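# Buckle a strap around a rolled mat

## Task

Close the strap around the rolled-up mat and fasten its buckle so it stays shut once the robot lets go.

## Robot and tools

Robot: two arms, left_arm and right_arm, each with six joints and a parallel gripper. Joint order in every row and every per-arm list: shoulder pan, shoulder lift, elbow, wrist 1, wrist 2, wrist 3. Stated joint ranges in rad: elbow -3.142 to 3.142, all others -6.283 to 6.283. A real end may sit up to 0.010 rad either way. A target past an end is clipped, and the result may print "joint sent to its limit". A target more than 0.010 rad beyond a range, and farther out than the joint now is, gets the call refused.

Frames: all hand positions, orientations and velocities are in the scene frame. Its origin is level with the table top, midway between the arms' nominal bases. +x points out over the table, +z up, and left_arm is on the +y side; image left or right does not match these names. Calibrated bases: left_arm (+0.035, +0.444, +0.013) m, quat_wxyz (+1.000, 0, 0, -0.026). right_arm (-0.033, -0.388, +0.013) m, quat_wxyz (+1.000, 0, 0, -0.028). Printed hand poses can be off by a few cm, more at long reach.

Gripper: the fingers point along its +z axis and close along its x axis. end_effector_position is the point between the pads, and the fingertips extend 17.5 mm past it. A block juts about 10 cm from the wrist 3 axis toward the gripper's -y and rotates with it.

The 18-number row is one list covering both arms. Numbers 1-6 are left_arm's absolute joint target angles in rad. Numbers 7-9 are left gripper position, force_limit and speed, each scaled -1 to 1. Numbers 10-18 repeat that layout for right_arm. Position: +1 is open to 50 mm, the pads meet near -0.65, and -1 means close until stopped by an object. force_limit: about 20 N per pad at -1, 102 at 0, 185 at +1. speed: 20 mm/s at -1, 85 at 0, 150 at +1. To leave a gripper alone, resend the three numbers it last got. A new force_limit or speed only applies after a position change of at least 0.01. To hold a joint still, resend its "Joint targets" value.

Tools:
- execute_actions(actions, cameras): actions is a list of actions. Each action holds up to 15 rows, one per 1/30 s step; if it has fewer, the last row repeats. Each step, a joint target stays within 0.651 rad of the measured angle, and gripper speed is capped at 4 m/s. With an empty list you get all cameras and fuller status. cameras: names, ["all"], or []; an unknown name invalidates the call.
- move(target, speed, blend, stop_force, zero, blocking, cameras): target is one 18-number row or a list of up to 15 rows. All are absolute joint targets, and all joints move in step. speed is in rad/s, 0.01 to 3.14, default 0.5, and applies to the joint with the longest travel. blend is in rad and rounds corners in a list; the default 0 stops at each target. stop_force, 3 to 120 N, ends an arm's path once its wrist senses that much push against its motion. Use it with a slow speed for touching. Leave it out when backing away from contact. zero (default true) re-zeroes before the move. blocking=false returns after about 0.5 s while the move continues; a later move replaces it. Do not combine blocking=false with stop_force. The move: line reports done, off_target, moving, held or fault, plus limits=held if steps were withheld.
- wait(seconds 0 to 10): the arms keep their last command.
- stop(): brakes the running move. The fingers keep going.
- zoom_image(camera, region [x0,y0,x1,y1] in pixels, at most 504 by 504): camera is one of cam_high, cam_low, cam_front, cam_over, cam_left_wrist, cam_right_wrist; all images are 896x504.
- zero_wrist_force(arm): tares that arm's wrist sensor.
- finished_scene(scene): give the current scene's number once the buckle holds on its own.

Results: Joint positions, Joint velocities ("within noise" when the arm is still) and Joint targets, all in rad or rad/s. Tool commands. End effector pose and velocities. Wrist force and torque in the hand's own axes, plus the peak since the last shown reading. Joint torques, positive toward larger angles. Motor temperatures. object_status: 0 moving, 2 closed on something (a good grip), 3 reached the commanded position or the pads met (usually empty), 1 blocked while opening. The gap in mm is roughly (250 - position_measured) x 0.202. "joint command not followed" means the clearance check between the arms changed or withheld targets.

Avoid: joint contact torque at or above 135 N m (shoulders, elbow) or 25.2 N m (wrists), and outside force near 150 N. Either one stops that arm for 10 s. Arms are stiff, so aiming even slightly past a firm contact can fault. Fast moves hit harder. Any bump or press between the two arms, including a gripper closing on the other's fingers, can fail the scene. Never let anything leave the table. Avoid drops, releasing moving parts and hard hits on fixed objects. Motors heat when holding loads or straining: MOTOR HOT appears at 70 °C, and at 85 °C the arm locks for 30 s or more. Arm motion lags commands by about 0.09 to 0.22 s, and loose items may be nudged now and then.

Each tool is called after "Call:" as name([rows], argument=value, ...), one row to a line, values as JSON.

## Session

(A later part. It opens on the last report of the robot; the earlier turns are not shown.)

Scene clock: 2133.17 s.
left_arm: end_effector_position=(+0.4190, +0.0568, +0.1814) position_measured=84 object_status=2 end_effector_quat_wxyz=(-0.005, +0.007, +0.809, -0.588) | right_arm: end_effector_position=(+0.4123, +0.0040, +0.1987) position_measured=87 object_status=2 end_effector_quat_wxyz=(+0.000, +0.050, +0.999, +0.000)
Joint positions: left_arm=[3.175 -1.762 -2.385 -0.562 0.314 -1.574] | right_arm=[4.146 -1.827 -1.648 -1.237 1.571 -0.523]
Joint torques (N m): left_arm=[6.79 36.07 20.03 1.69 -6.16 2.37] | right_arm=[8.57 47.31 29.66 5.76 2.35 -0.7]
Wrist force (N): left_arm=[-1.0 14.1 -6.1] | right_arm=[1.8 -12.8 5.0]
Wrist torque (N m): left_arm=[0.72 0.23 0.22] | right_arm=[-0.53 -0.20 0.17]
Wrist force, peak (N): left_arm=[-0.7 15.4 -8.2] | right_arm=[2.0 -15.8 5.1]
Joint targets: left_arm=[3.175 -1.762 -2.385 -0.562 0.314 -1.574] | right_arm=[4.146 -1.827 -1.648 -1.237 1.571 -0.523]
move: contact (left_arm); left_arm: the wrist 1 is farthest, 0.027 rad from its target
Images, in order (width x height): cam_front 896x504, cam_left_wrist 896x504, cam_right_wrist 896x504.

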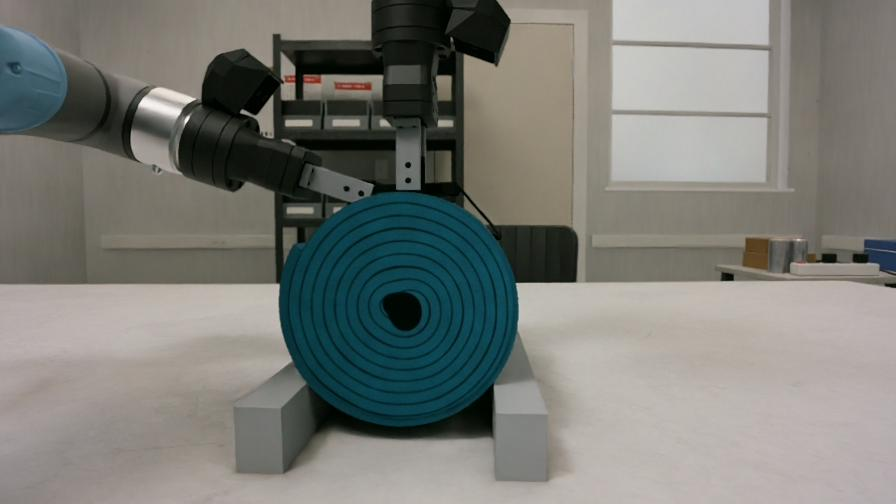

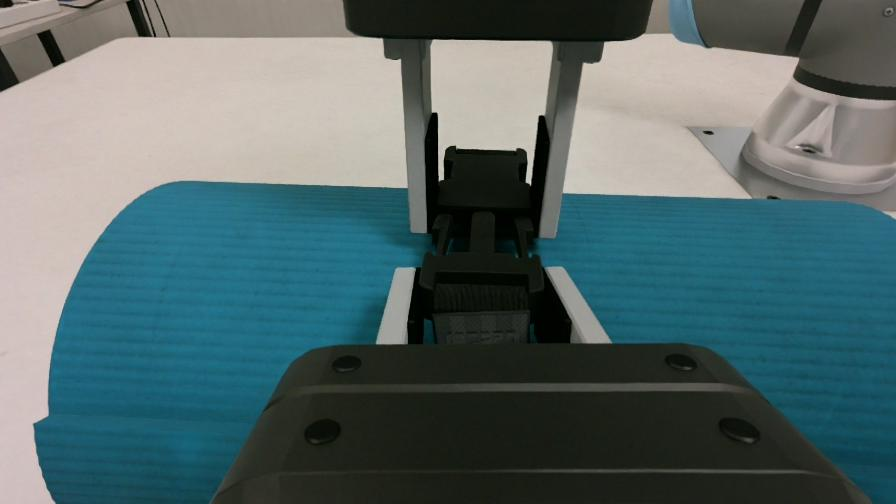

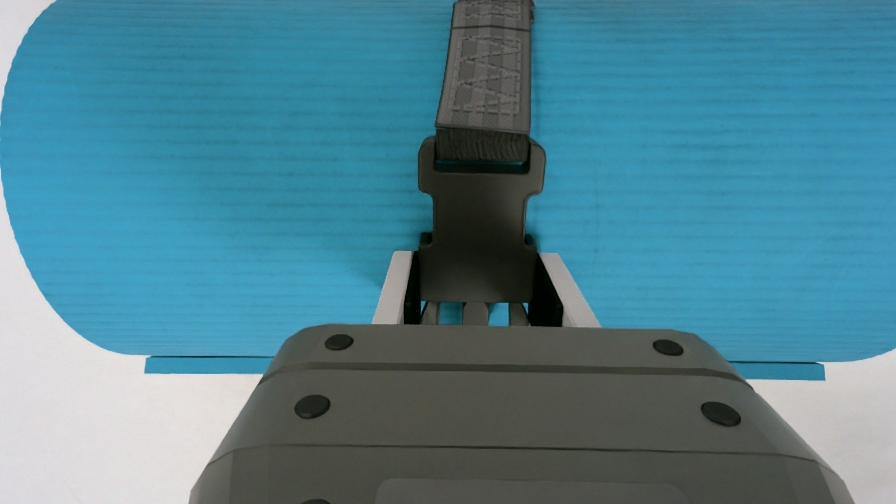

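Call:
move([
  [3.1515,-1.7878,-2.3835,-0.4655,0.3151,-1.6502,-1,-0.4,-1,4.1459,-1.8275,-1.6477,-1.2372,1.5708,-0.5228,-1,-0.4,-1],
], speed=0.03, stop_force=18, cameras=["cam_left_wrist","cam_front","cam_right_wrist"])

Call:
zoom_image(camera="cam_left_wrist", region=[410, 160, 560, 270])

Call:
zoom_image(camera="cam_front", region=[360, 170, 470, 210])

Call:
zoom_image(camera="cam_right_wrist", region=[370, 190, 590, 340])

Scene clock: 2150.83 s.
left_arm: end_effector_position=(+0.4190, +0.0560, +0.1815) position_measured=84 object_status=2 end_effector_quat_wxyz=(-0.005, +0.007, +0.809, -0.588) | right_arm: end_effector_position=(+0.4123, +0.0040, +0.1987) position_measured=87 object_status=2 end_effector_quat_wxyz=(+0.000, +0.050, +0.999, +0.000)
Joint positions: left_arm=[3.173 -1.764 -2.385 -0.553 0.314 -1.581] | right_arm=[4.146 -1.827 -1.648 -1.237 1.571 -0.523]
Joint torques (N m): left_arm=[-1.03 36.43 11.82 1.67 -8.22 2.45] | right_arm=[10.25 45.66 36.93 11.27 4.03 -0.64]
Wrist force (N): left_arm=[-0.9 21.2 -23.2] | right_arm=[0.2 -31.4 3.7]
Wrist torque (N m): left_arm=[0.86 0.29 0.24] | right_arm=[-0.38 -0.23 0.16]
Wrist force, peak (N): left_arm=[-0.3 22.3 -24.3] | right_arm=[-0.2 -32.5 3.9]
Joint targets: left_arm=[3.173 -1.764 -2.385 -0.553 0.314 -1.581] | right_arm=[4.146 -1.827 -1.648 -1.237 1.571 -0.523]
move: contact (left_arm); left_arm: the wrist 1 is farthest, 0.088 rad from its target
Images, in order (width x height): cam_front 896x504, cam_left_wrist 896x504, cam_right_wrist 896x504.

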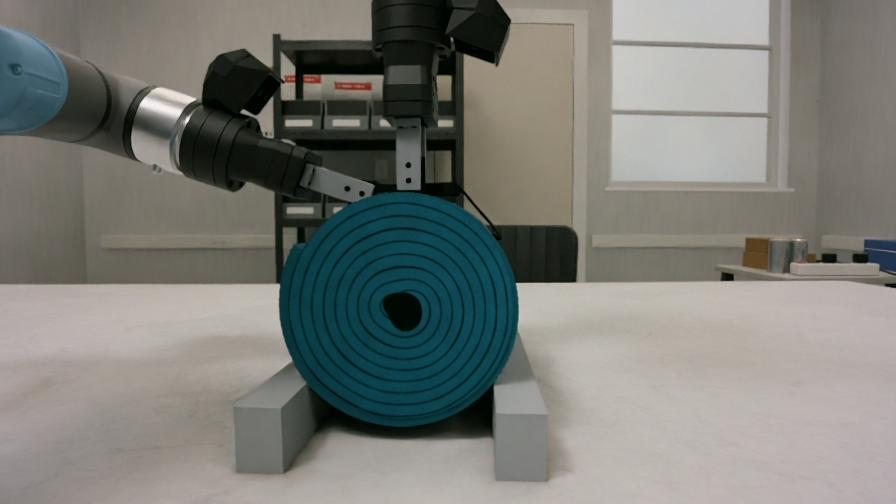

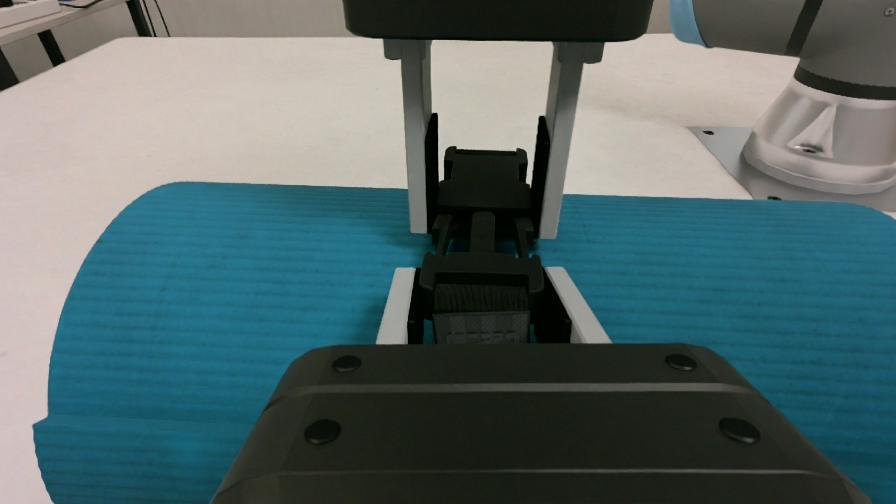

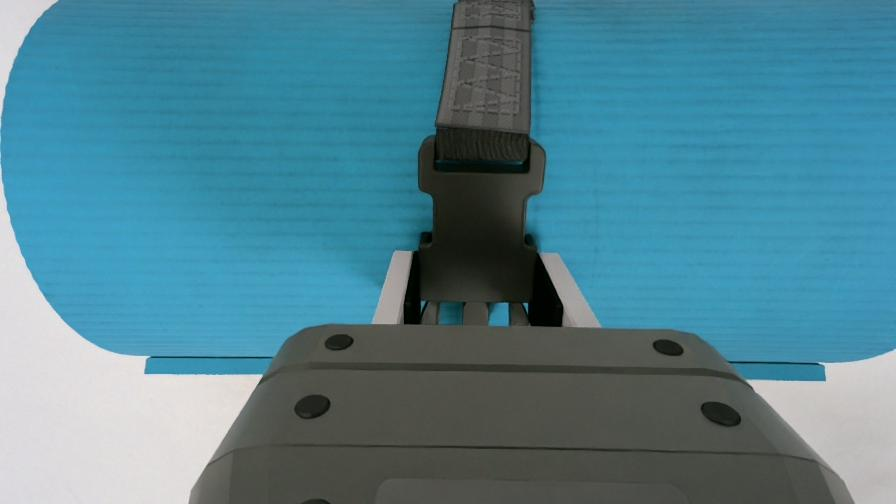

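Scaled by 3.360.

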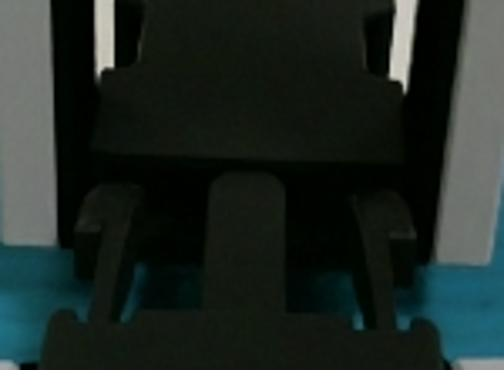

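Scaled by 4.582.

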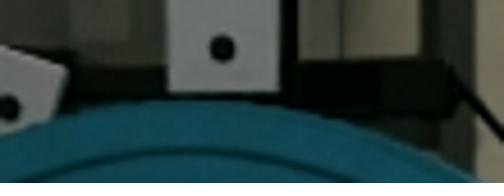

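Scaled by 2.291.

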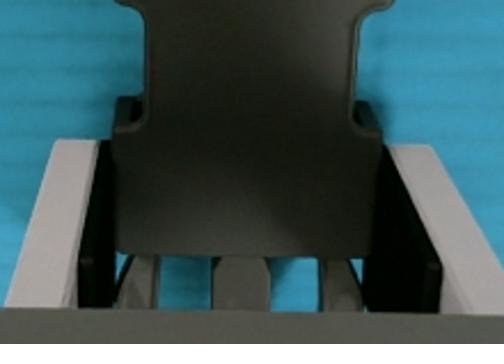

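Call:
zoom_image(camera="cam_left_wrist", region=[420, 190, 550, 260])

Call:
zoom_image(camera="cam_right_wrist", region=[400, 280, 550, 330])

Call:
zoom_image(camera="cam_over", region=[280, 120, 400, 240])

Scaled by 3.877.

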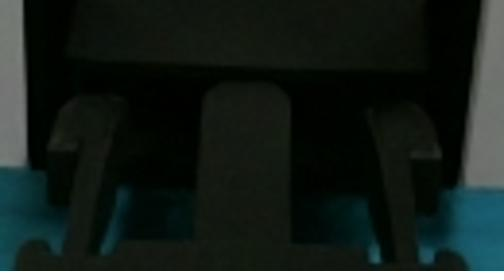

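Scaled by 3.360.

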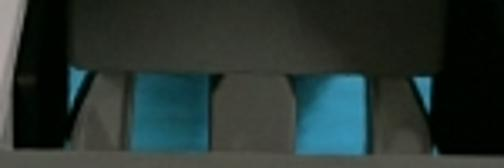

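This scene's latest camera images include none from cam_over. They are from: cam_front, cam_left_wrist, cam_right_wrist. cam_over's image comes with the result of a call that names it in "cameras".

Call:
move([
  [3.1515,-1.7878,-2.3835,-0.4655,0.3151,-1.6502,-1,-0.4,-1,4.1459,-1.8275,-1.6477,-1.2372,1.5708,-0.5228,-1,-0.4,-1],
], speed=0.03, stop_force=18, cameras=["cam_left_wrist","cam_front","cam_right_wrist","cam_over"])

Call:
zoom_image(camera="cam_left_wrist", region=[420, 190, 550, 260])

Call:
zoom_image(camera="cam_right_wrist", region=[400, 280, 550, 330])

Call:
zoom_image(camera="cam_over", region=[280, 120, 400, 240])

Call:
zoom_image(camera="cam_front", region=[360, 170, 470, 210])

Scene clock: 2170.63 s.
left_arm: end_effector_position=(+0.4188, +0.0538, +0.1814) position_measured=84 object_status=2 end_effector_quat_wxyz=(-0.005, +0.007, +0.809, -0.588) | right_arm: end_effector_position=(+0.4123, +0.0040, +0.1988) position_measured=87 object_status=2 end_effector_quat_wxyz=(+0.000, +0.050, +0.999, +0.000)
Joint positions: left_arm=[3.167 -1.771 -2.385 -0.53 0.315 -1.599] | right_arm=[4.146 -1.827 -1.648 -1.237 1.571 -0.523]
Joint torques (N m): left_arm=[-5.44 37.09 18.02 2.45 -9.09 2.36] | right_arm=[24.92 40.79 36.76 13.58 6.15 -0.62]
Wrist force (N): left_arm=[4.0 29.6 -38.0] | right_arm=[-5.9 -45.7 -1.7]
Wrist torque (N m): left_arm=[1.00 0.47 0.36] | right_arm=[0.08 -0.28 0.18]
Wrist force, peak (N): left_arm=[1.9 30.6 -41.6] | right_arm=[-4.1 -49.4 -1.1]
Joint targets: left_arm=[3.167 -1.771 -2.385 -0.530 0.315 -1.599] | right_arm=[4.146 -1.827 -1.648 -1.237 1.571 -0.523]
move: contact (left_arm); left_arm: the wrist 1 is farthest, 0.064 rad from its target
Images, in order (width x height): cam_front 896x504, cam_over 896x504, cam_left_wrist 896x504, cam_right_wrist 896x504.

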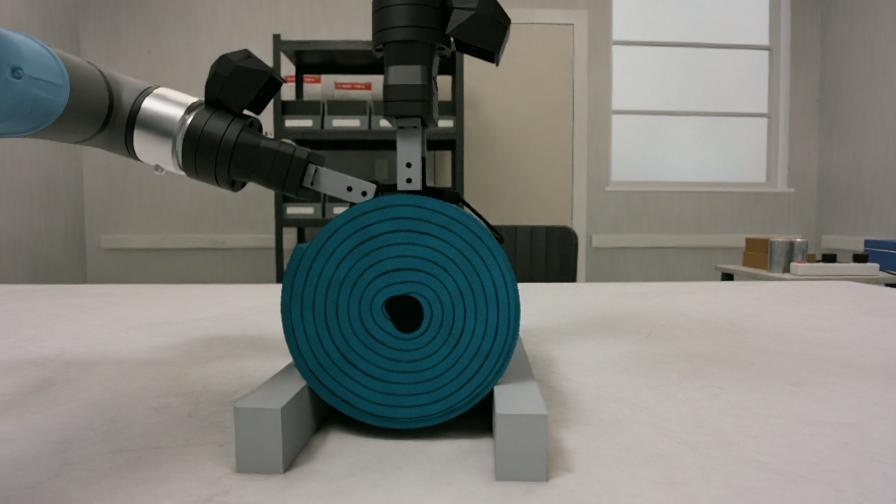

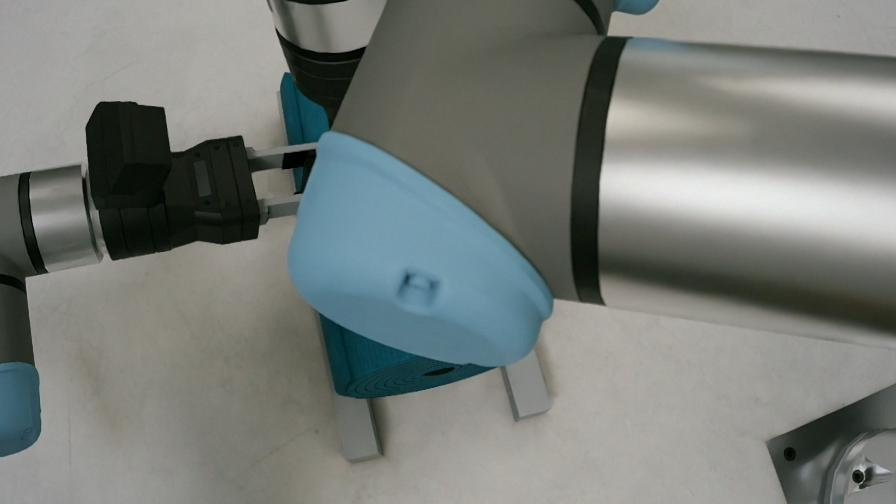

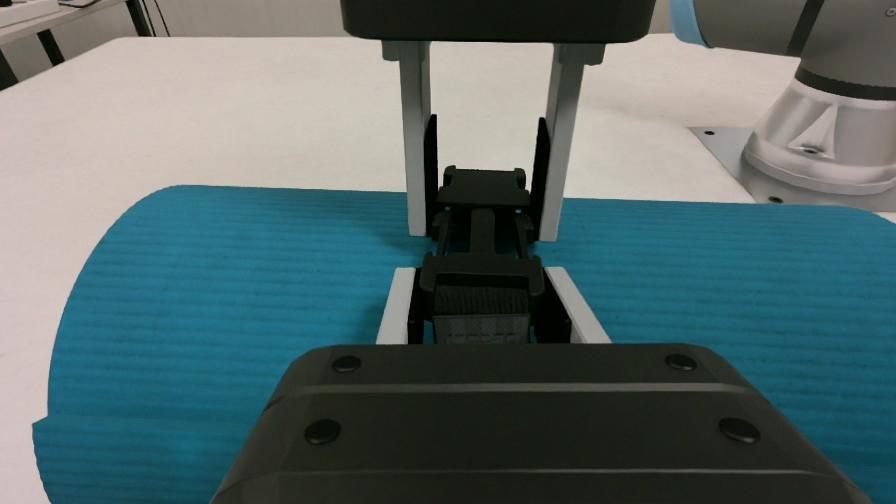

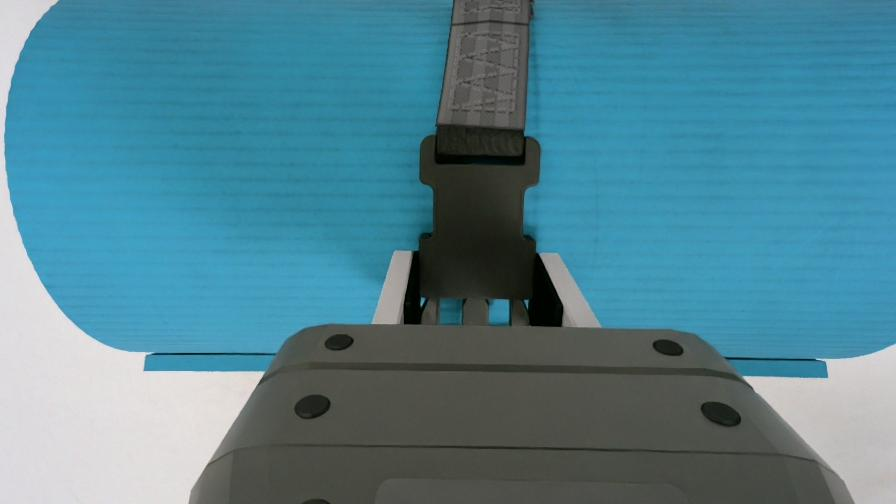

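Scaled by 3.877.

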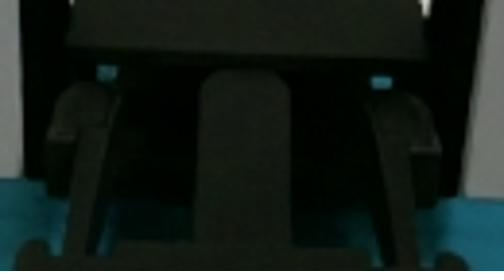

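Scaled by 3.360.

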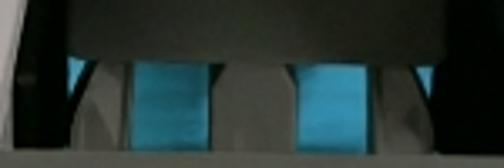

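Scaled by 4.200.

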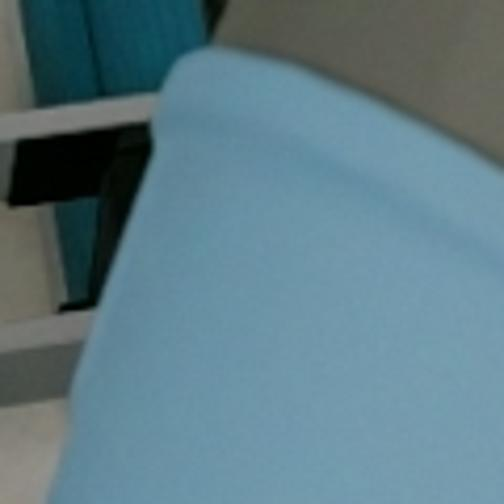

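Scaled by 4.582.

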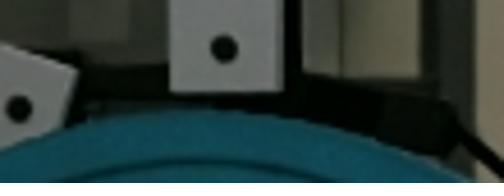

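Call:
move([
  [3.1892,-1.7470,-2.3853,-0.6202,0.3145,-1.5285,-1,-0.4,-1,4.1459,-1.8275,-1.6477,-1.2372,1.5708,-0.5228,-1,-0.4,-1],
], speed=0.05)

Call:
move([
  [3.1892,-1.7470,-2.3853,-0.6202,0.3145,-1.5285,-1,-0.4,-1,4.1287,-1.7996,-1.6958,-1.1571,1.6067,-0.5394,-0.98,-1,-1],
  [3.1892,-1.7470,-2.3853,-0.6202,0.3145,-1.5285,-1,-0.4,-1,4.0363,-1.7080,-1.9103,-0.7787,1.7943,-0.5970,-0.98,-1,-1],
  [3.1892,-1.7470,-2.3853,-0.6202,0.3145,-1.5285,-1,-0.4,-1,3.9294,-1.7080,-2.0908,-0.3581,2.0191,-0.6098,-0.98,-1,-1],
], speed=0.15, blend=[0.03,0.03,0], cameras=["cam_front"])

Scene clock: 2225.77 s.
left_arm: end_effector_position=(+0.4195, +0.0623, +0.1815) position_measured=84 object_status=2 end_effector_quat_wxyz=(-0.005, +0.007, +0.809, -0.588) | right_arm: end_effector_position=(+0.4123, +0.0040, +0.1987) position_measured=87 object_status=2 end_effector_quat_wxyz=(+0.000, +0.050, +0.999, +0.000)
Joint positions: left_arm=[3.189 -1.747 -2.385 -0.621 0.315 -1.528] | right_arm=[4.146 -1.827 -1.648 -1.237 1.571 -0.523]
Joint torques (N m): left_arm=[-0.13 24.93 10.04 5.72 -3.85 -1.81] | right_arm=[-5.72 27.58 30.69 4.21 -2.34 -0.57]
Wrist force (N): left_arm=[0.0 10.0 -0.8] | right_arm=[-0.2 -7.8 3.8]
Wrist torque (N m): left_arm=[0.63 0.26 0.15] | right_arm=[-0.55 0.00 0.18]
Wrist force, peak (N): left_arm=[4.3 30.1 -38.4] | right_arm=[-5.9 -46.4 -1.3]
Joint targets: left_arm=[3.189 -1.747 -2.385 -0.620 0.315 -1.528] | right_arm=[4.146 -1.827 -1.648 -1.237 1.571 -0.523]
move: done

Scene clock: 2231.93 s.
left_arm: end_effector_position=(+0.4195, +0.0623, +0.1815) position_measured=84 object_status=2 end_effector_quat_wxyz=(-0.005, +0.007, +0.809, -0.588) | right_arm: end_effector_position=(+0.4097, -0.0185, +0.2107) position_measured=87 object_status=2 end_effector_quat_wxyz=(+0.017, +0.047, +0.938, +0.342) end_effector_velocity=(+0.001, +0.000, +0.000) end_effector_angular_velocity=(-0.005, -0.001, -0.001)
Joint positions: left_arm=[3.189 -1.747 -2.385 -0.62 0.314 -1.528] | right_arm=[3.929 -1.708 -2.091 -0.358 2.019 -0.61]
Joint velocities: left_arm=[within noise] | right_arm=[0.002 0 0.003 -0.005 -0.005 0]
Joint torques (N m): left_arm=[-7.45 19.08 14.03 6.2 -5.5 -2.5] | right_arm=[4.9 19.67 30.75 3 -1.35 -0.66]
Wrist force (N): left_arm=[0.2 10.1 -0.6] | right_arm=[-1.4 -4.8 0.2]
Wrist torque (N m): left_arm=[0.59 0.25 0.17] | right_arm=[-0.36 0.33 -0.18]
Wrist force, peak (N): left_arm=[0.2 10.3 -0.5] | right_arm=[3.5 -8.8 -10.2]
Joint targets: left_arm=[3.189 -1.747 -2.385 -0.620 0.315 -1.528] | right_arm=[3.929 -1.708 -2.091 -0.358 2.019 -0.610]
move: done
Images, in order (width x height): cam_front 896x504.

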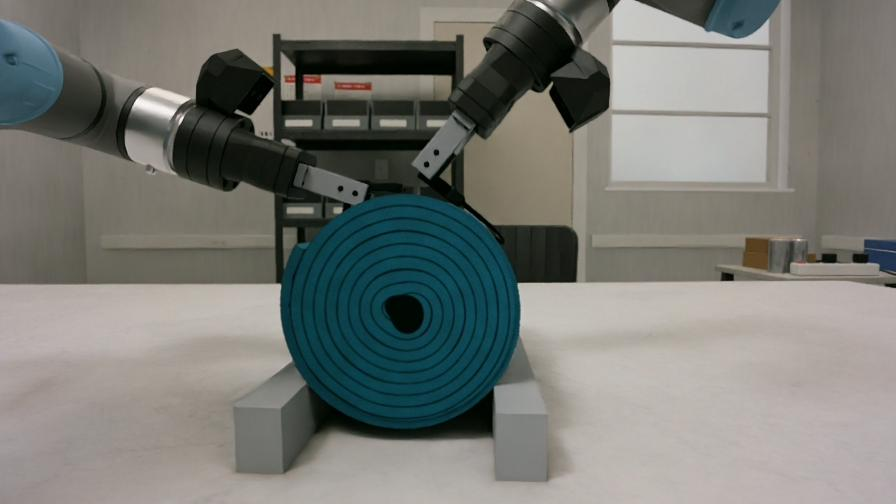

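Call:
move([
  [3.1892,-1.7470,-2.3853,-0.6202,0.3145,-1.5285,-1,-0.4,-1,3.8939,-1.6381,-2.0915,-0.4422,2.0376,-0.6434,-0.98,-1,-1],
  [3.1892,-1.7470,-2.3853,-0.6202,0.3145,-1.5285,-1,-0.4,-1,3.8084,-1.5625,-2.1331,-0.5156,2.0801,-0.7273,-0.98,-1,-1],
  [3.1892,-1.7470,-2.3853,-0.6202,0.3145,-1.5285,-1,-0.4,-1,3.7151,-1.5379,-2.1965,-0.5255,2.1230,-0.8234,-0.98,-1,-1],
  [3.1892,-1.7470,-2.3853,-0.6202,0.3145,-1.5285,-1,-0.4,-1,3.6393,-1.5889,-2.2846,-0.4304,2.1546,-0.9052,-0.98,-1,-1],
  [3.1892,-1.7470,-2.3853,-0.6202,0.3145,-1.5285,-1,-0.4,-1,3.6302,-1.7017,-2.3450,-0.2628,2.1582,-0.9152,-0.98,-1,-1],
], speed=0.2, blend=[0.03,0.03,0.03,0.03,0], stop_force=15, cameras=["cam_front"])

Call:
zoom_image(camera="cam_front", region=[440, 170, 660, 370])

Scene clock: 2241.13 s.
left_arm: end_effector_position=(+0.4195, +0.0623, +0.1815) position_measured=84 object_status=2 end_effector_quat_wxyz=(-0.005, +0.007, +0.809, -0.588) | right_arm: end_effector_position=(+0.3928, -0.1799, +0.1288) position_measured=87 object_status=2 end_effector_quat_wxyz=(+0.017, +0.047, +0.938, +0.342)
Joint positions: left_arm=[3.189 -1.747 -2.385 -0.62 0.315 -1.529] | right_arm=[3.63 -1.702 -2.345 -0.263 2.158 -0.915]
Joint torques (N m): left_arm=[-6.85 19.11 18.65 3.98 -1.66 -2.59] | right_arm=[4.59 30.29 23.11 4.02 -0.89 1.18]
Wrist force (N): left_arm=[0.0 7.3 -1.3] | right_arm=[-1.5 4.1 0.1]
Wrist torque (N m): left_arm=[0.55 0.26 0.17] | right_arm=[-0.37 0.36 -0.18]
Wrist force, peak (N): left_arm=[0.1 10.3 -0.6] | right_arm=[-1.4 -7.7 5.8]
Joint targets: left_arm=[3.189 -1.747 -2.385 -0.620 0.315 -1.528] | right_arm=[3.630 -1.702 -2.345 -0.263 2.158 -0.915]
move: done
Images, in order (width x height): cam_front 896x504.

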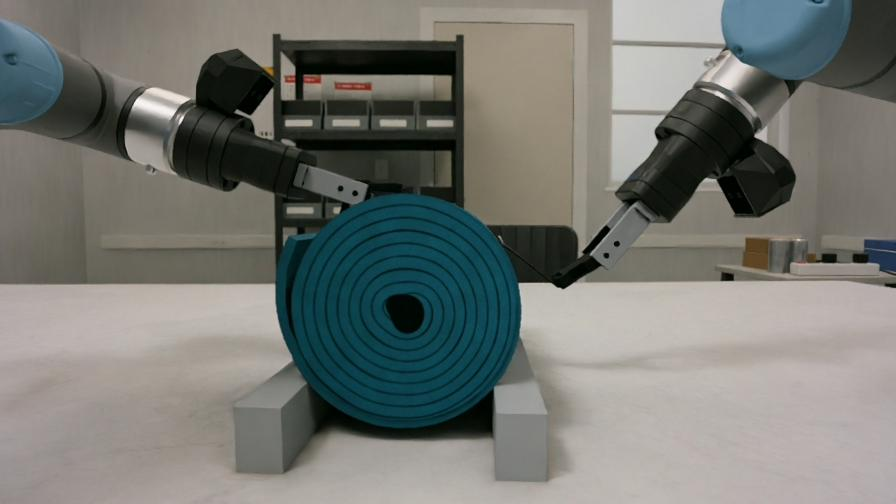

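Scaled by 2.291.

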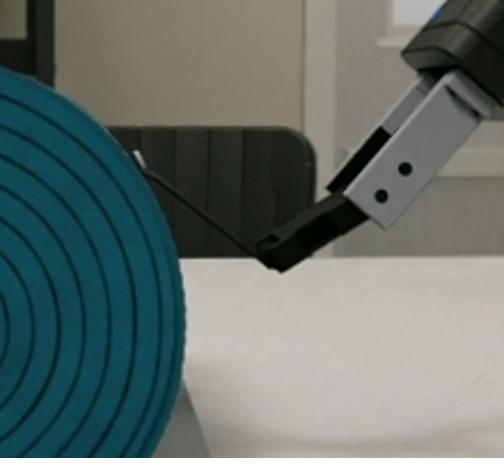

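Call:
move([
  [3.1892,-1.7470,-2.3853,-0.6202,0.3145,-1.5285,-1,-0.4,-1,3.6960,-1.8639,-2.3794,-0.0273,2.1313,-0.8437,-0.98,-1,-1],
], speed=0.1, stop_force=5, cameras=["cam_front"])

Call:
zoom_image(camera="cam_front", region=[440, 190, 640, 390])

Scene clock: 2253.27 s.
left_arm: end_effector_position=(+0.4195, +0.0623, +0.1815) position_measured=84 object_status=2 end_effector_quat_wxyz=(-0.005, +0.007, +0.809, -0.588) | right_arm: end_effector_position=(+0.3898, -0.1527, +0.0765) position_measured=87 object_status=2 end_effector_quat_wxyz=(+0.017, +0.047, +0.938, +0.342)
Joint positions: left_arm=[3.189 -1.747 -2.385 -0.62 0.315 -1.529] | right_arm=[3.696 -1.864 -2.379 -0.027 2.131 -0.844]
Joint torques (N m): left_arm=[-6.93 19.97 19.44 2 -2.7 -2.59] | right_arm=[-6.76 33.21 18.29 3.03 2.34 -0.83]
Wrist force (N): left_arm=[-0.4 4.4 -1.4] | right_arm=[-2.3 2.8 -3.7]
Wrist torque (N m): left_arm=[0.55 0.25 0.17] | right_arm=[-0.46 0.32 -0.24]
Wrist force, peak (N): left_arm=[-0.2 7.7 -1.2] | right_arm=[-1.9 4.6 -2.8]
Joint targets: left_arm=[3.189 -1.747 -2.385 -0.620 0.315 -1.528] | right_arm=[3.696 -1.864 -2.379 -0.027 2.131 -0.844]
move: done
Images, in order (width x height): cam_front 896x504.

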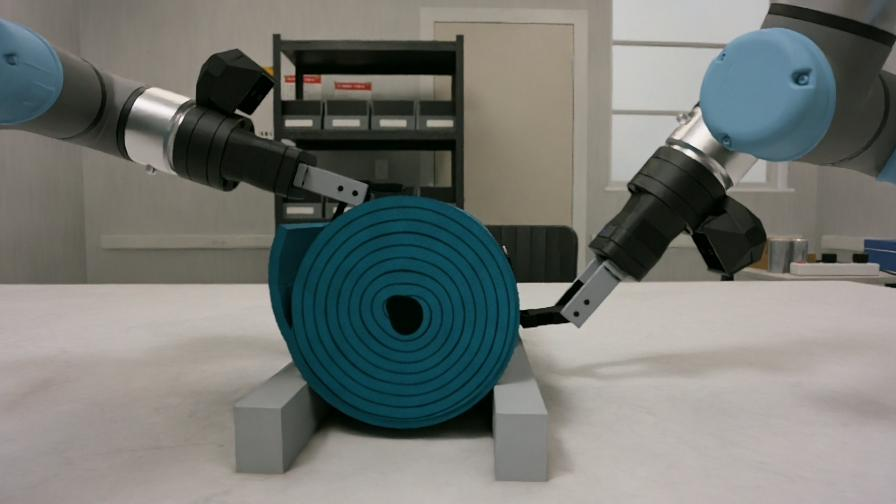

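Scaled by 2.520.

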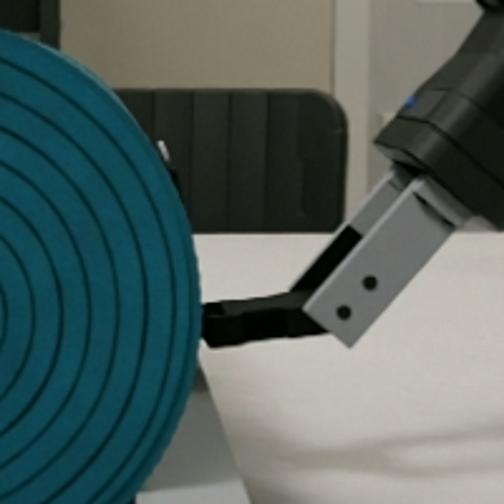

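Call:
move([
  [3.1892,-1.7470,-2.3853,-0.6202,0.3145,-1.5285,-1,-0.4,-1,3.6960,-1.8639,-2.3794,-0.0273,2.1313,-0.8437,0.9,-1,-1],
])

Call:
move([
  [3.1892,-1.7470,-2.3853,-0.6202,0.3145,-1.5285,-1,-0.4,-1,3.7157,-1.7358,-2.3169,-0.2070,2.1227,-0.8226,0.9,-1,-1],
], speed=0.3, cameras=["cam_front","cam_right_wrist","cam_over"])

Call:
zoom_image(camera="cam_front", region=[440, 190, 640, 390])

Scene clock: 2260.27 s.
left_arm: end_effector_position=(+0.4195, +0.0623, +0.1815) position_measured=84 object_status=2 end_effector_quat_wxyz=(-0.005, +0.007, +0.809, -0.588) | right_arm: end_effector_position=(+0.3898, -0.1527, +0.0765) position_measured=18 object_status=0 end_effector_quat_wxyz=(+0.017, +0.047, +0.938, +0.342)
Joint positions: left_arm=[3.189 -1.747 -2.385 -0.62 0.315 -1.529] | right_arm=[3.696 -1.864 -2.379 -0.027 2.131 -0.844]
Joint torques (N m): left_arm=[-7.54 20.5 18.55 1.92 -3.08 -2.38] | right_arm=[-5.87 33.13 18.79 3.56 2.27 -0.77]
Wrist force (N): left_arm=[-0.5 4.0 -1.4] | right_arm=[-1.6 -1.8 -0.3]
Wrist torque (N m): left_arm=[0.49 0.28 0.18] | right_arm=[-0.29 0.34 -0.28]
Wrist force, peak (N): left_arm=[-0.4 4.4 -1.6] | right_arm=[-2.5 3.1 -4.2]
Joint targets: left_arm=[3.189 -1.747 -2.385 -0.620 0.315 -1.528] | right_arm=[3.696 -1.864 -2.379 -0.027 2.131 -0.844]
move: done

Scene clock: 2261.30 s.
left_arm: end_effector_position=(+0.4195, +0.0623, +0.1815) position_measured=84 object_status=2 end_effector_quat_wxyz=(-0.005, +0.007, +0.809, -0.588) | right_arm: end_effector_position=(+0.3968, -0.1399, +0.1298) position_measured=18 object_status=3 end_effector_quat_wxyz=(+0.017, +0.047, +0.938, +0.342)
Joint positions: left_arm=[3.189 -1.747 -2.385 -0.62 0.315 -1.529] | right_arm=[3.716 -1.736 -2.317 -0.207 2.123 -0.823]
Joint torques (N m): left_arm=[-6.89 20.08 18.84 1.83 -3.3 -2.33] | right_arm=[-7.01 20.79 6.95 3.12 1.34 -0.87]
Wrist force (N): left_arm=[-0.2 4.1 -1.4] | right_arm=[-1.6 -1.9 -0.2]
Wrist torque (N m): left_arm=[0.50 0.23 0.17] | right_arm=[-0.29 0.30 -0.26]
Wrist force, peak (N): left_arm=[-0.3 4.4 -1.6] | right_arm=[-1.5 -3.5 0.5]
Joint targets: left_arm=[3.189 -1.747 -2.385 -0.620 0.315 -1.528] | right_arm=[3.716 -1.736 -2.317 -0.207 2.123 -0.823]
move: done
Images, in order (width x height): cam_front 896x504, cam_over 896x504, cam_right_wrist 896x504.

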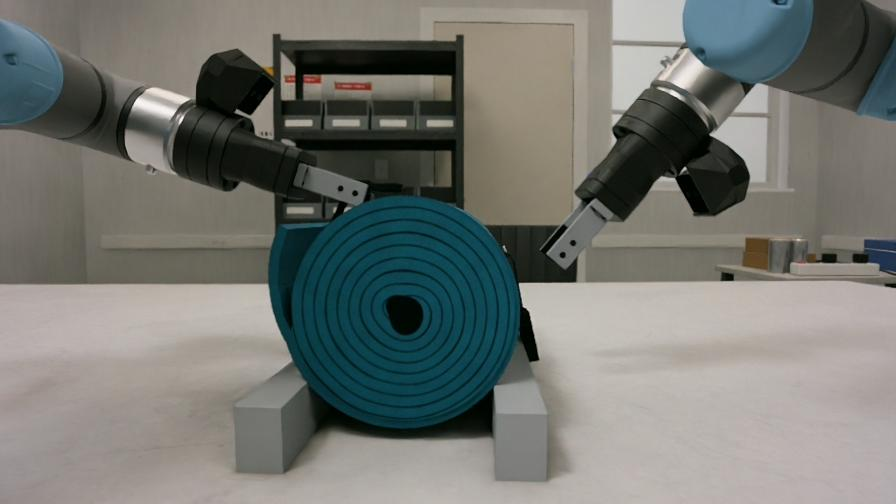

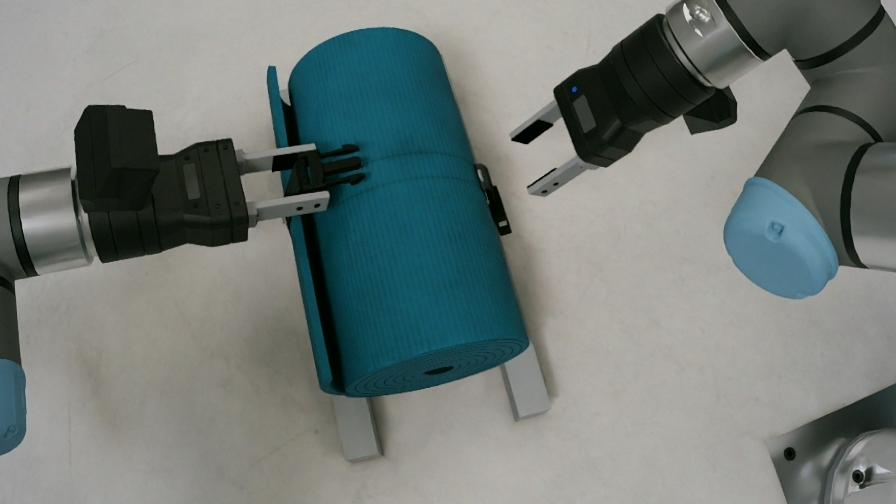

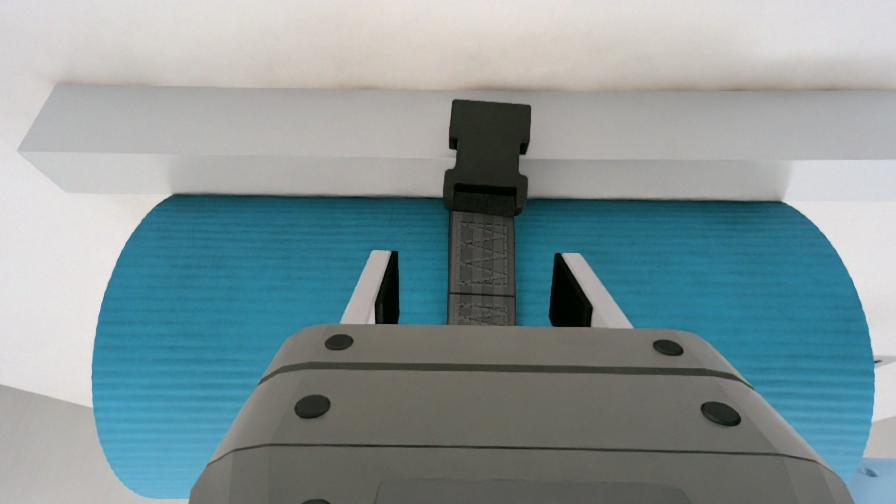

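Scaled by 2.520.

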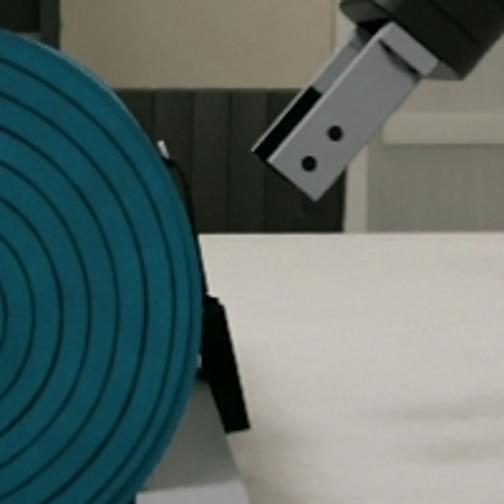

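Call:
move([
  [3.1892,-1.7470,-2.3853,-0.6202,0.3145,-1.5285,-1,-0.4,-1,3.5475,-2.2363,-2.3767,0.5584,2.5080,-0.7188,0.9,-1,-1],
], speed=0.3, stop_force=20, cameras=["cam_front","cam_right_wrist"])

Call:
zoom_image(camera="cam_front", region=[440, 210, 640, 410])

Scene clock: 2347.10 s.
left_arm: end_effector_position=(+0.4195, +0.0623, +0.1815) position_measured=84 object_status=2 end_effector_quat_wxyz=(-0.005, +0.007, +0.809, -0.588) | right_arm: end_effector_position=(+0.3862, -0.1546, +0.0588) position_measured=18 object_status=3 end_effector_quat_wxyz=(-0.004, +0.069, +0.854, +0.515)
Joint positions: left_arm=[3.189 -1.747 -2.385 -0.62 0.315 -1.529] | right_arm=[3.547 -2.236 -2.377 0.558 2.508 -0.719]
Joint torques (N m): left_arm=[-5.62 20.16 17.48 2.1 -4.26 -2.5] | right_arm=[5.98 38.47 12.03 4.77 -0.92 -0.81]
Wrist force (N): left_arm=[-0.5 4.1 -1.6] | right_arm=[-2.2 -2.5 0.6]
Wrist torque (N m): left_arm=[0.49 0.28 0.17] | right_arm=[-0.31 0.58 -0.47]
Wrist force, peak (N): left_arm=[-0.4 4.5 -1.4] | right_arm=[-2.0 -3.4 0.6]
Joint targets: left_arm=[3.189 -1.747 -2.385 -0.620 0.315 -1.528] | right_arm=[3.548 -2.236 -2.377 0.558 2.508 -0.719]
move: done
Images, in order (width x height): cam_front 896x504, cam_right_wrist 896x504.

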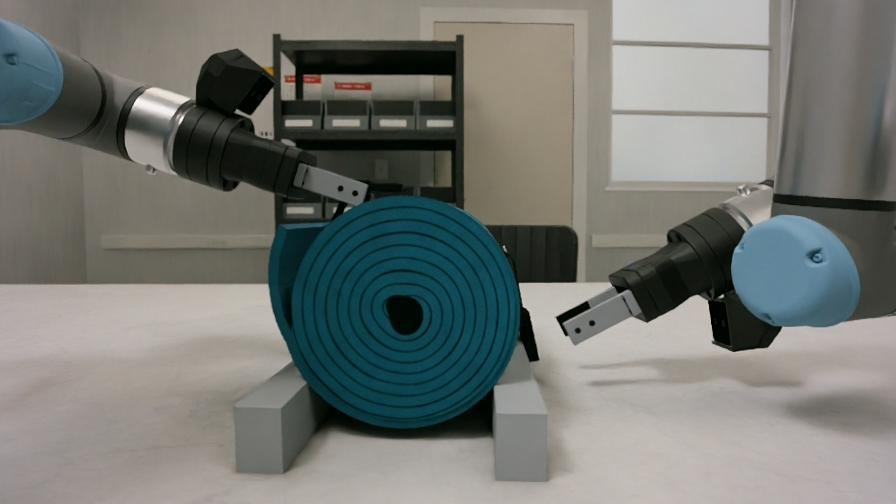

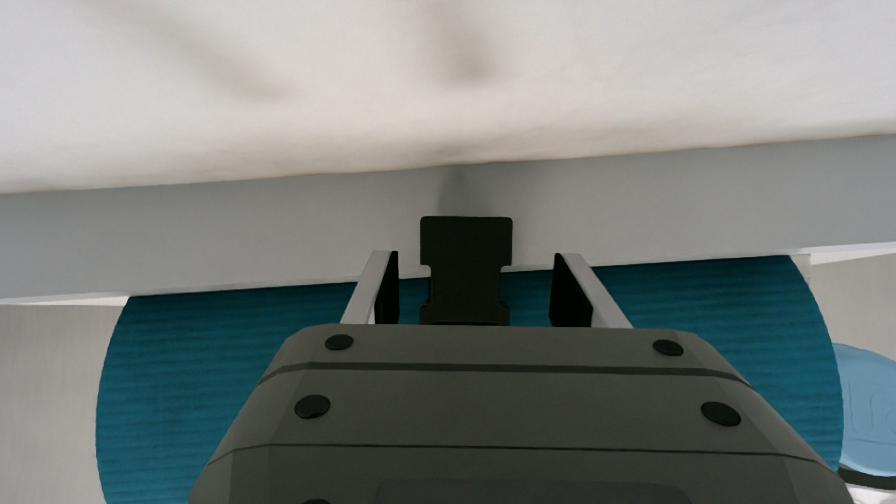

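Scaled by 2.520.

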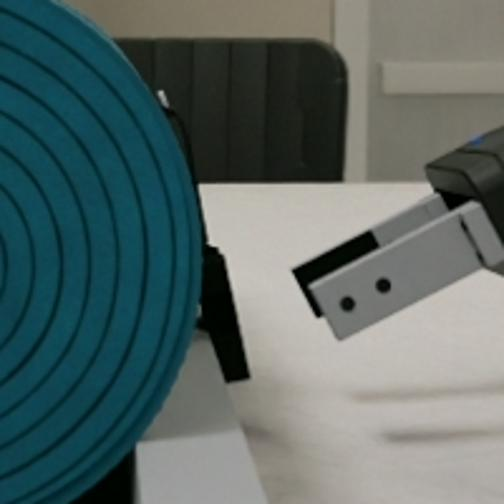

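Call:
move([
  [3.1892,-1.7470,-2.3853,-0.6202,0.3145,-1.5285,-1,-0.4,-1,3.6285,-2.3247,-2.3320,0.6822,2.4556,-0.6172,0.9,-1,-1],
], speed=0.05, stop_force=4, cameras=["cam_front","cam_right_wrist"])

Call:
zoom_image(camera="cam_front", region=[440, 250, 600, 410])

Call:
zoom_image(camera="cam_right_wrist", region=[330, 200, 640, 340])

Scene clock: 2358.87 s.
left_arm: end_effector_position=(+0.4195, +0.0623, +0.1815) position_measured=84 object_status=2 end_effector_quat_wxyz=(-0.005, +0.007, +0.809, -0.588) | right_arm: end_effector_position=(+0.3902, -0.1201, +0.0395) position_measured=18 object_status=3 end_effector_quat_wxyz=(-0.004, +0.069, +0.854, +0.515)
Joint positions: left_arm=[3.189 -1.747 -2.385 -0.62 0.314 -1.529] | right_arm=[3.627 -2.323 -2.333 0.68 2.457 -0.619]
Joint torques (N m): left_arm=[-5.87 19.42 17.43 2.31 -4.33 -2.37] | right_arm=[-3.45 43.6 -4.77 4.52 3.03 1.12]
Wrist force (N): left_arm=[-0.3 4.1 -1.5] | right_arm=[-0.5 -4.6 -11.6]
Wrist torque (N m): left_arm=[0.51 0.24 0.18] | right_arm=[-0.39 0.97 -0.45]
Wrist force, peak (N): left_arm=[-0.2 4.4 -1.5] | right_arm=[1.9 -15.9 -78.9]
Joint targets: left_arm=[3.189 -1.747 -2.385 -0.620 0.315 -1.528] | right_arm=[3.627 -2.323 -2.333 0.680 2.457 -0.619]
move: contact (right_arm)
Images, in order (width x height): cam_front 896x504, cam_right_wrist 896x504.

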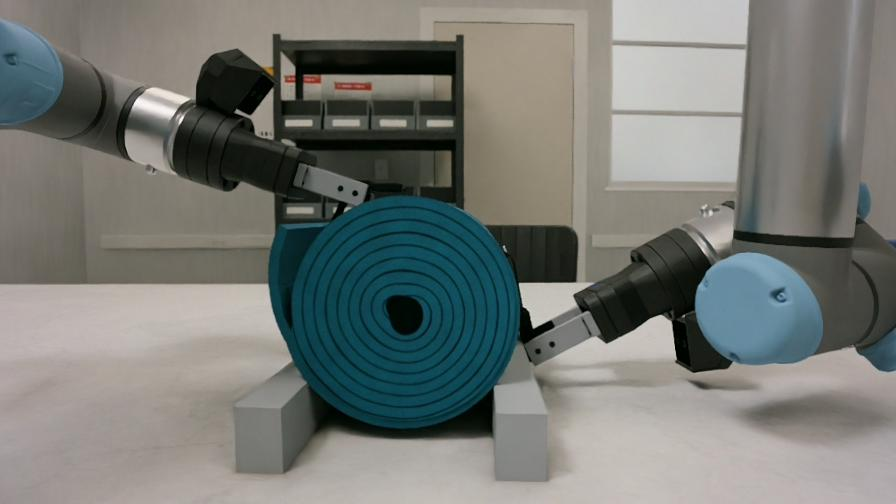

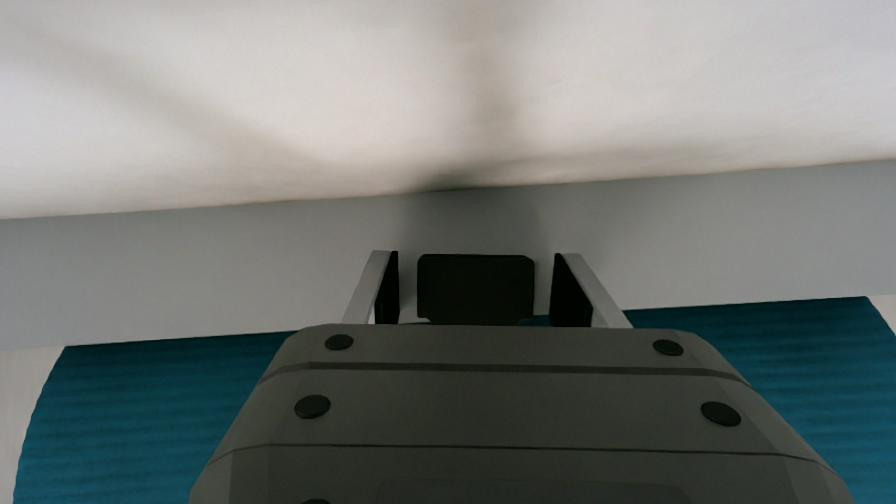

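Scaled by 3.150.

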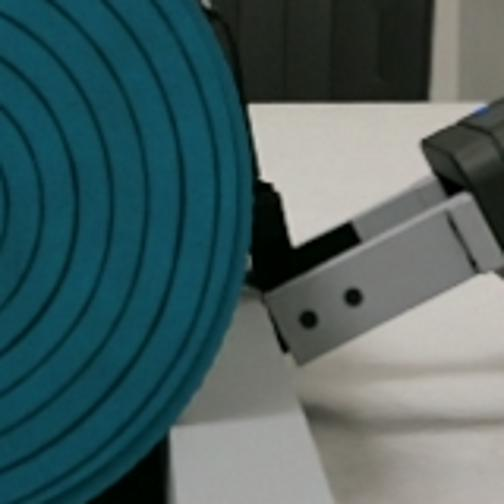

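Scaled by 1.626.

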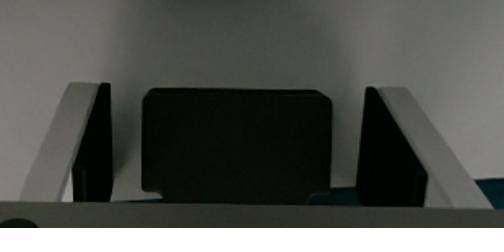

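Call:
move([
  [3.1892,-1.7470,-2.3853,-0.6202,0.3145,-1.5285,-1,-0.4,-1,3.6240,-2.3197,-2.3347,0.6754,2.4590,-0.6228,0.9,-1,-1],
], speed=0.05)

Call:
move([
  [3.1892,-1.7470,-2.3853,-0.6202,0.3145,-1.5285,-1,-0.4,-1,3.6240,-2.3197,-2.3347,0.6754,2.4590,-0.6228,-0.98,-1,-1],
], cameras=["cam_right_wrist"])

Call:
zoom_image(camera="cam_right_wrist", region=[330, 200, 640, 340])

Scene clock: 2370.07 s.
left_arm: end_effector_position=(+0.4195, +0.0623, +0.1815) position_measured=84 object_status=2 end_effector_quat_wxyz=(-0.005, +0.007, +0.809, -0.588) | right_arm: end_effector_position=(+0.3900, -0.1214, +0.0403) position_measured=18 object_status=3 end_effector_quat_wxyz=(-0.004, +0.069, +0.854, +0.515)
Joint positions: left_arm=[3.189 -1.747 -2.385 -0.62 0.314 -1.529] | right_arm=[3.624 -2.32 -2.335 0.675 2.459 -0.623]
Joint torques (N m): left_arm=[-4.6 20.67 18.07 2.19 -4.24 -2.29] | right_arm=[-3.31 40.1 -5.61 2.87 3.48 -0.61]
Wrist force (N): left_arm=[-0.4 4.1 -1.5] | right_arm=[-2.6 -2.1 0.2]
Wrist torque (N m): left_arm=[0.49 0.26 0.17] | right_arm=[-0.26 0.65 -0.38]
Wrist force, peak (N): left_arm=[-0.3 4.4 -1.4] | right_arm=[-0.4 -5.1 -11.3]
Joint targets: left_arm=[3.189 -1.747 -2.385 -0.620 0.315 -1.528] | right_arm=[3.624 -2.320 -2.335 0.675 2.459 -0.623]
move: done

Scene clock: 2370.93 s.
left_arm: end_effector_position=(+0.4195, +0.0623, +0.1815) position_measured=84 object_status=2 end_effector_quat_wxyz=(-0.005, +0.007, +0.809, -0.588) | right_arm: end_effector_position=(+0.3900, -0.1214, +0.0403) position_measured=83 object_status=2 end_effector_quat_wxyz=(-0.004, +0.069, +0.854, +0.515)
Joint positions: left_arm=[3.189 -1.747 -2.385 -0.62 0.314 -1.529] | right_arm=[3.624 -2.32 -2.335 0.675 2.459 -0.623]
Joint torques (N m): left_arm=[-4.94 21.26 17.26 2.44 -4.26 -2.45] | right_arm=[5.44 26.49 3.32 4.66 0.34 0.98]
Wrist force (N): left_arm=[-0.3 4.1 -1.7] | right_arm=[-2.7 -2.0 0.3]
Wrist torque (N m): left_arm=[0.50 0.25 0.18] | right_arm=[-0.25 0.66 -0.37]
Wrist force, peak (N): left_arm=[-0.5 4.4 -1.6] | right_arm=[-2.6 -2.1 0.5]
Joint targets: left_arm=[3.189 -1.747 -2.385 -0.620 0.315 -1.528] | right_arm=[3.624 -2.320 -2.335 0.675 2.459 -0.623]
move: done
Images, in order (width x height): cam_right_wrist 896x504.

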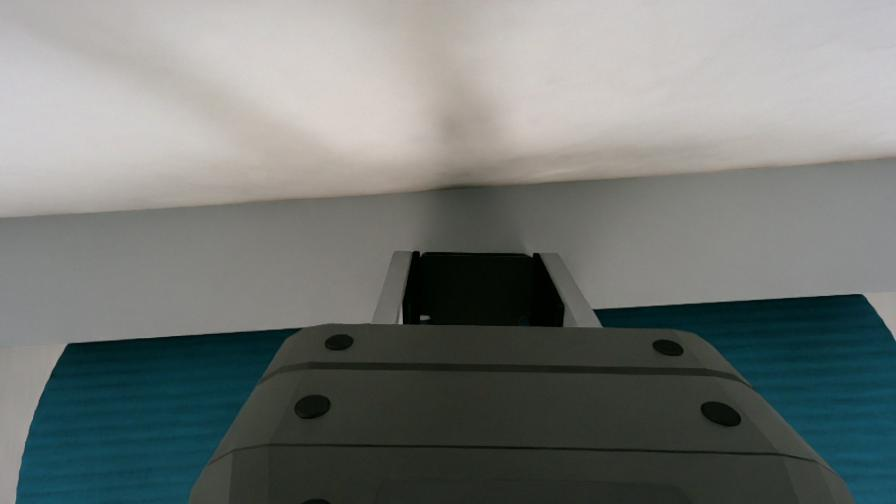

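Scaled by 1.626.

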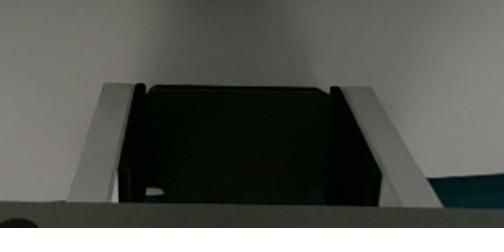

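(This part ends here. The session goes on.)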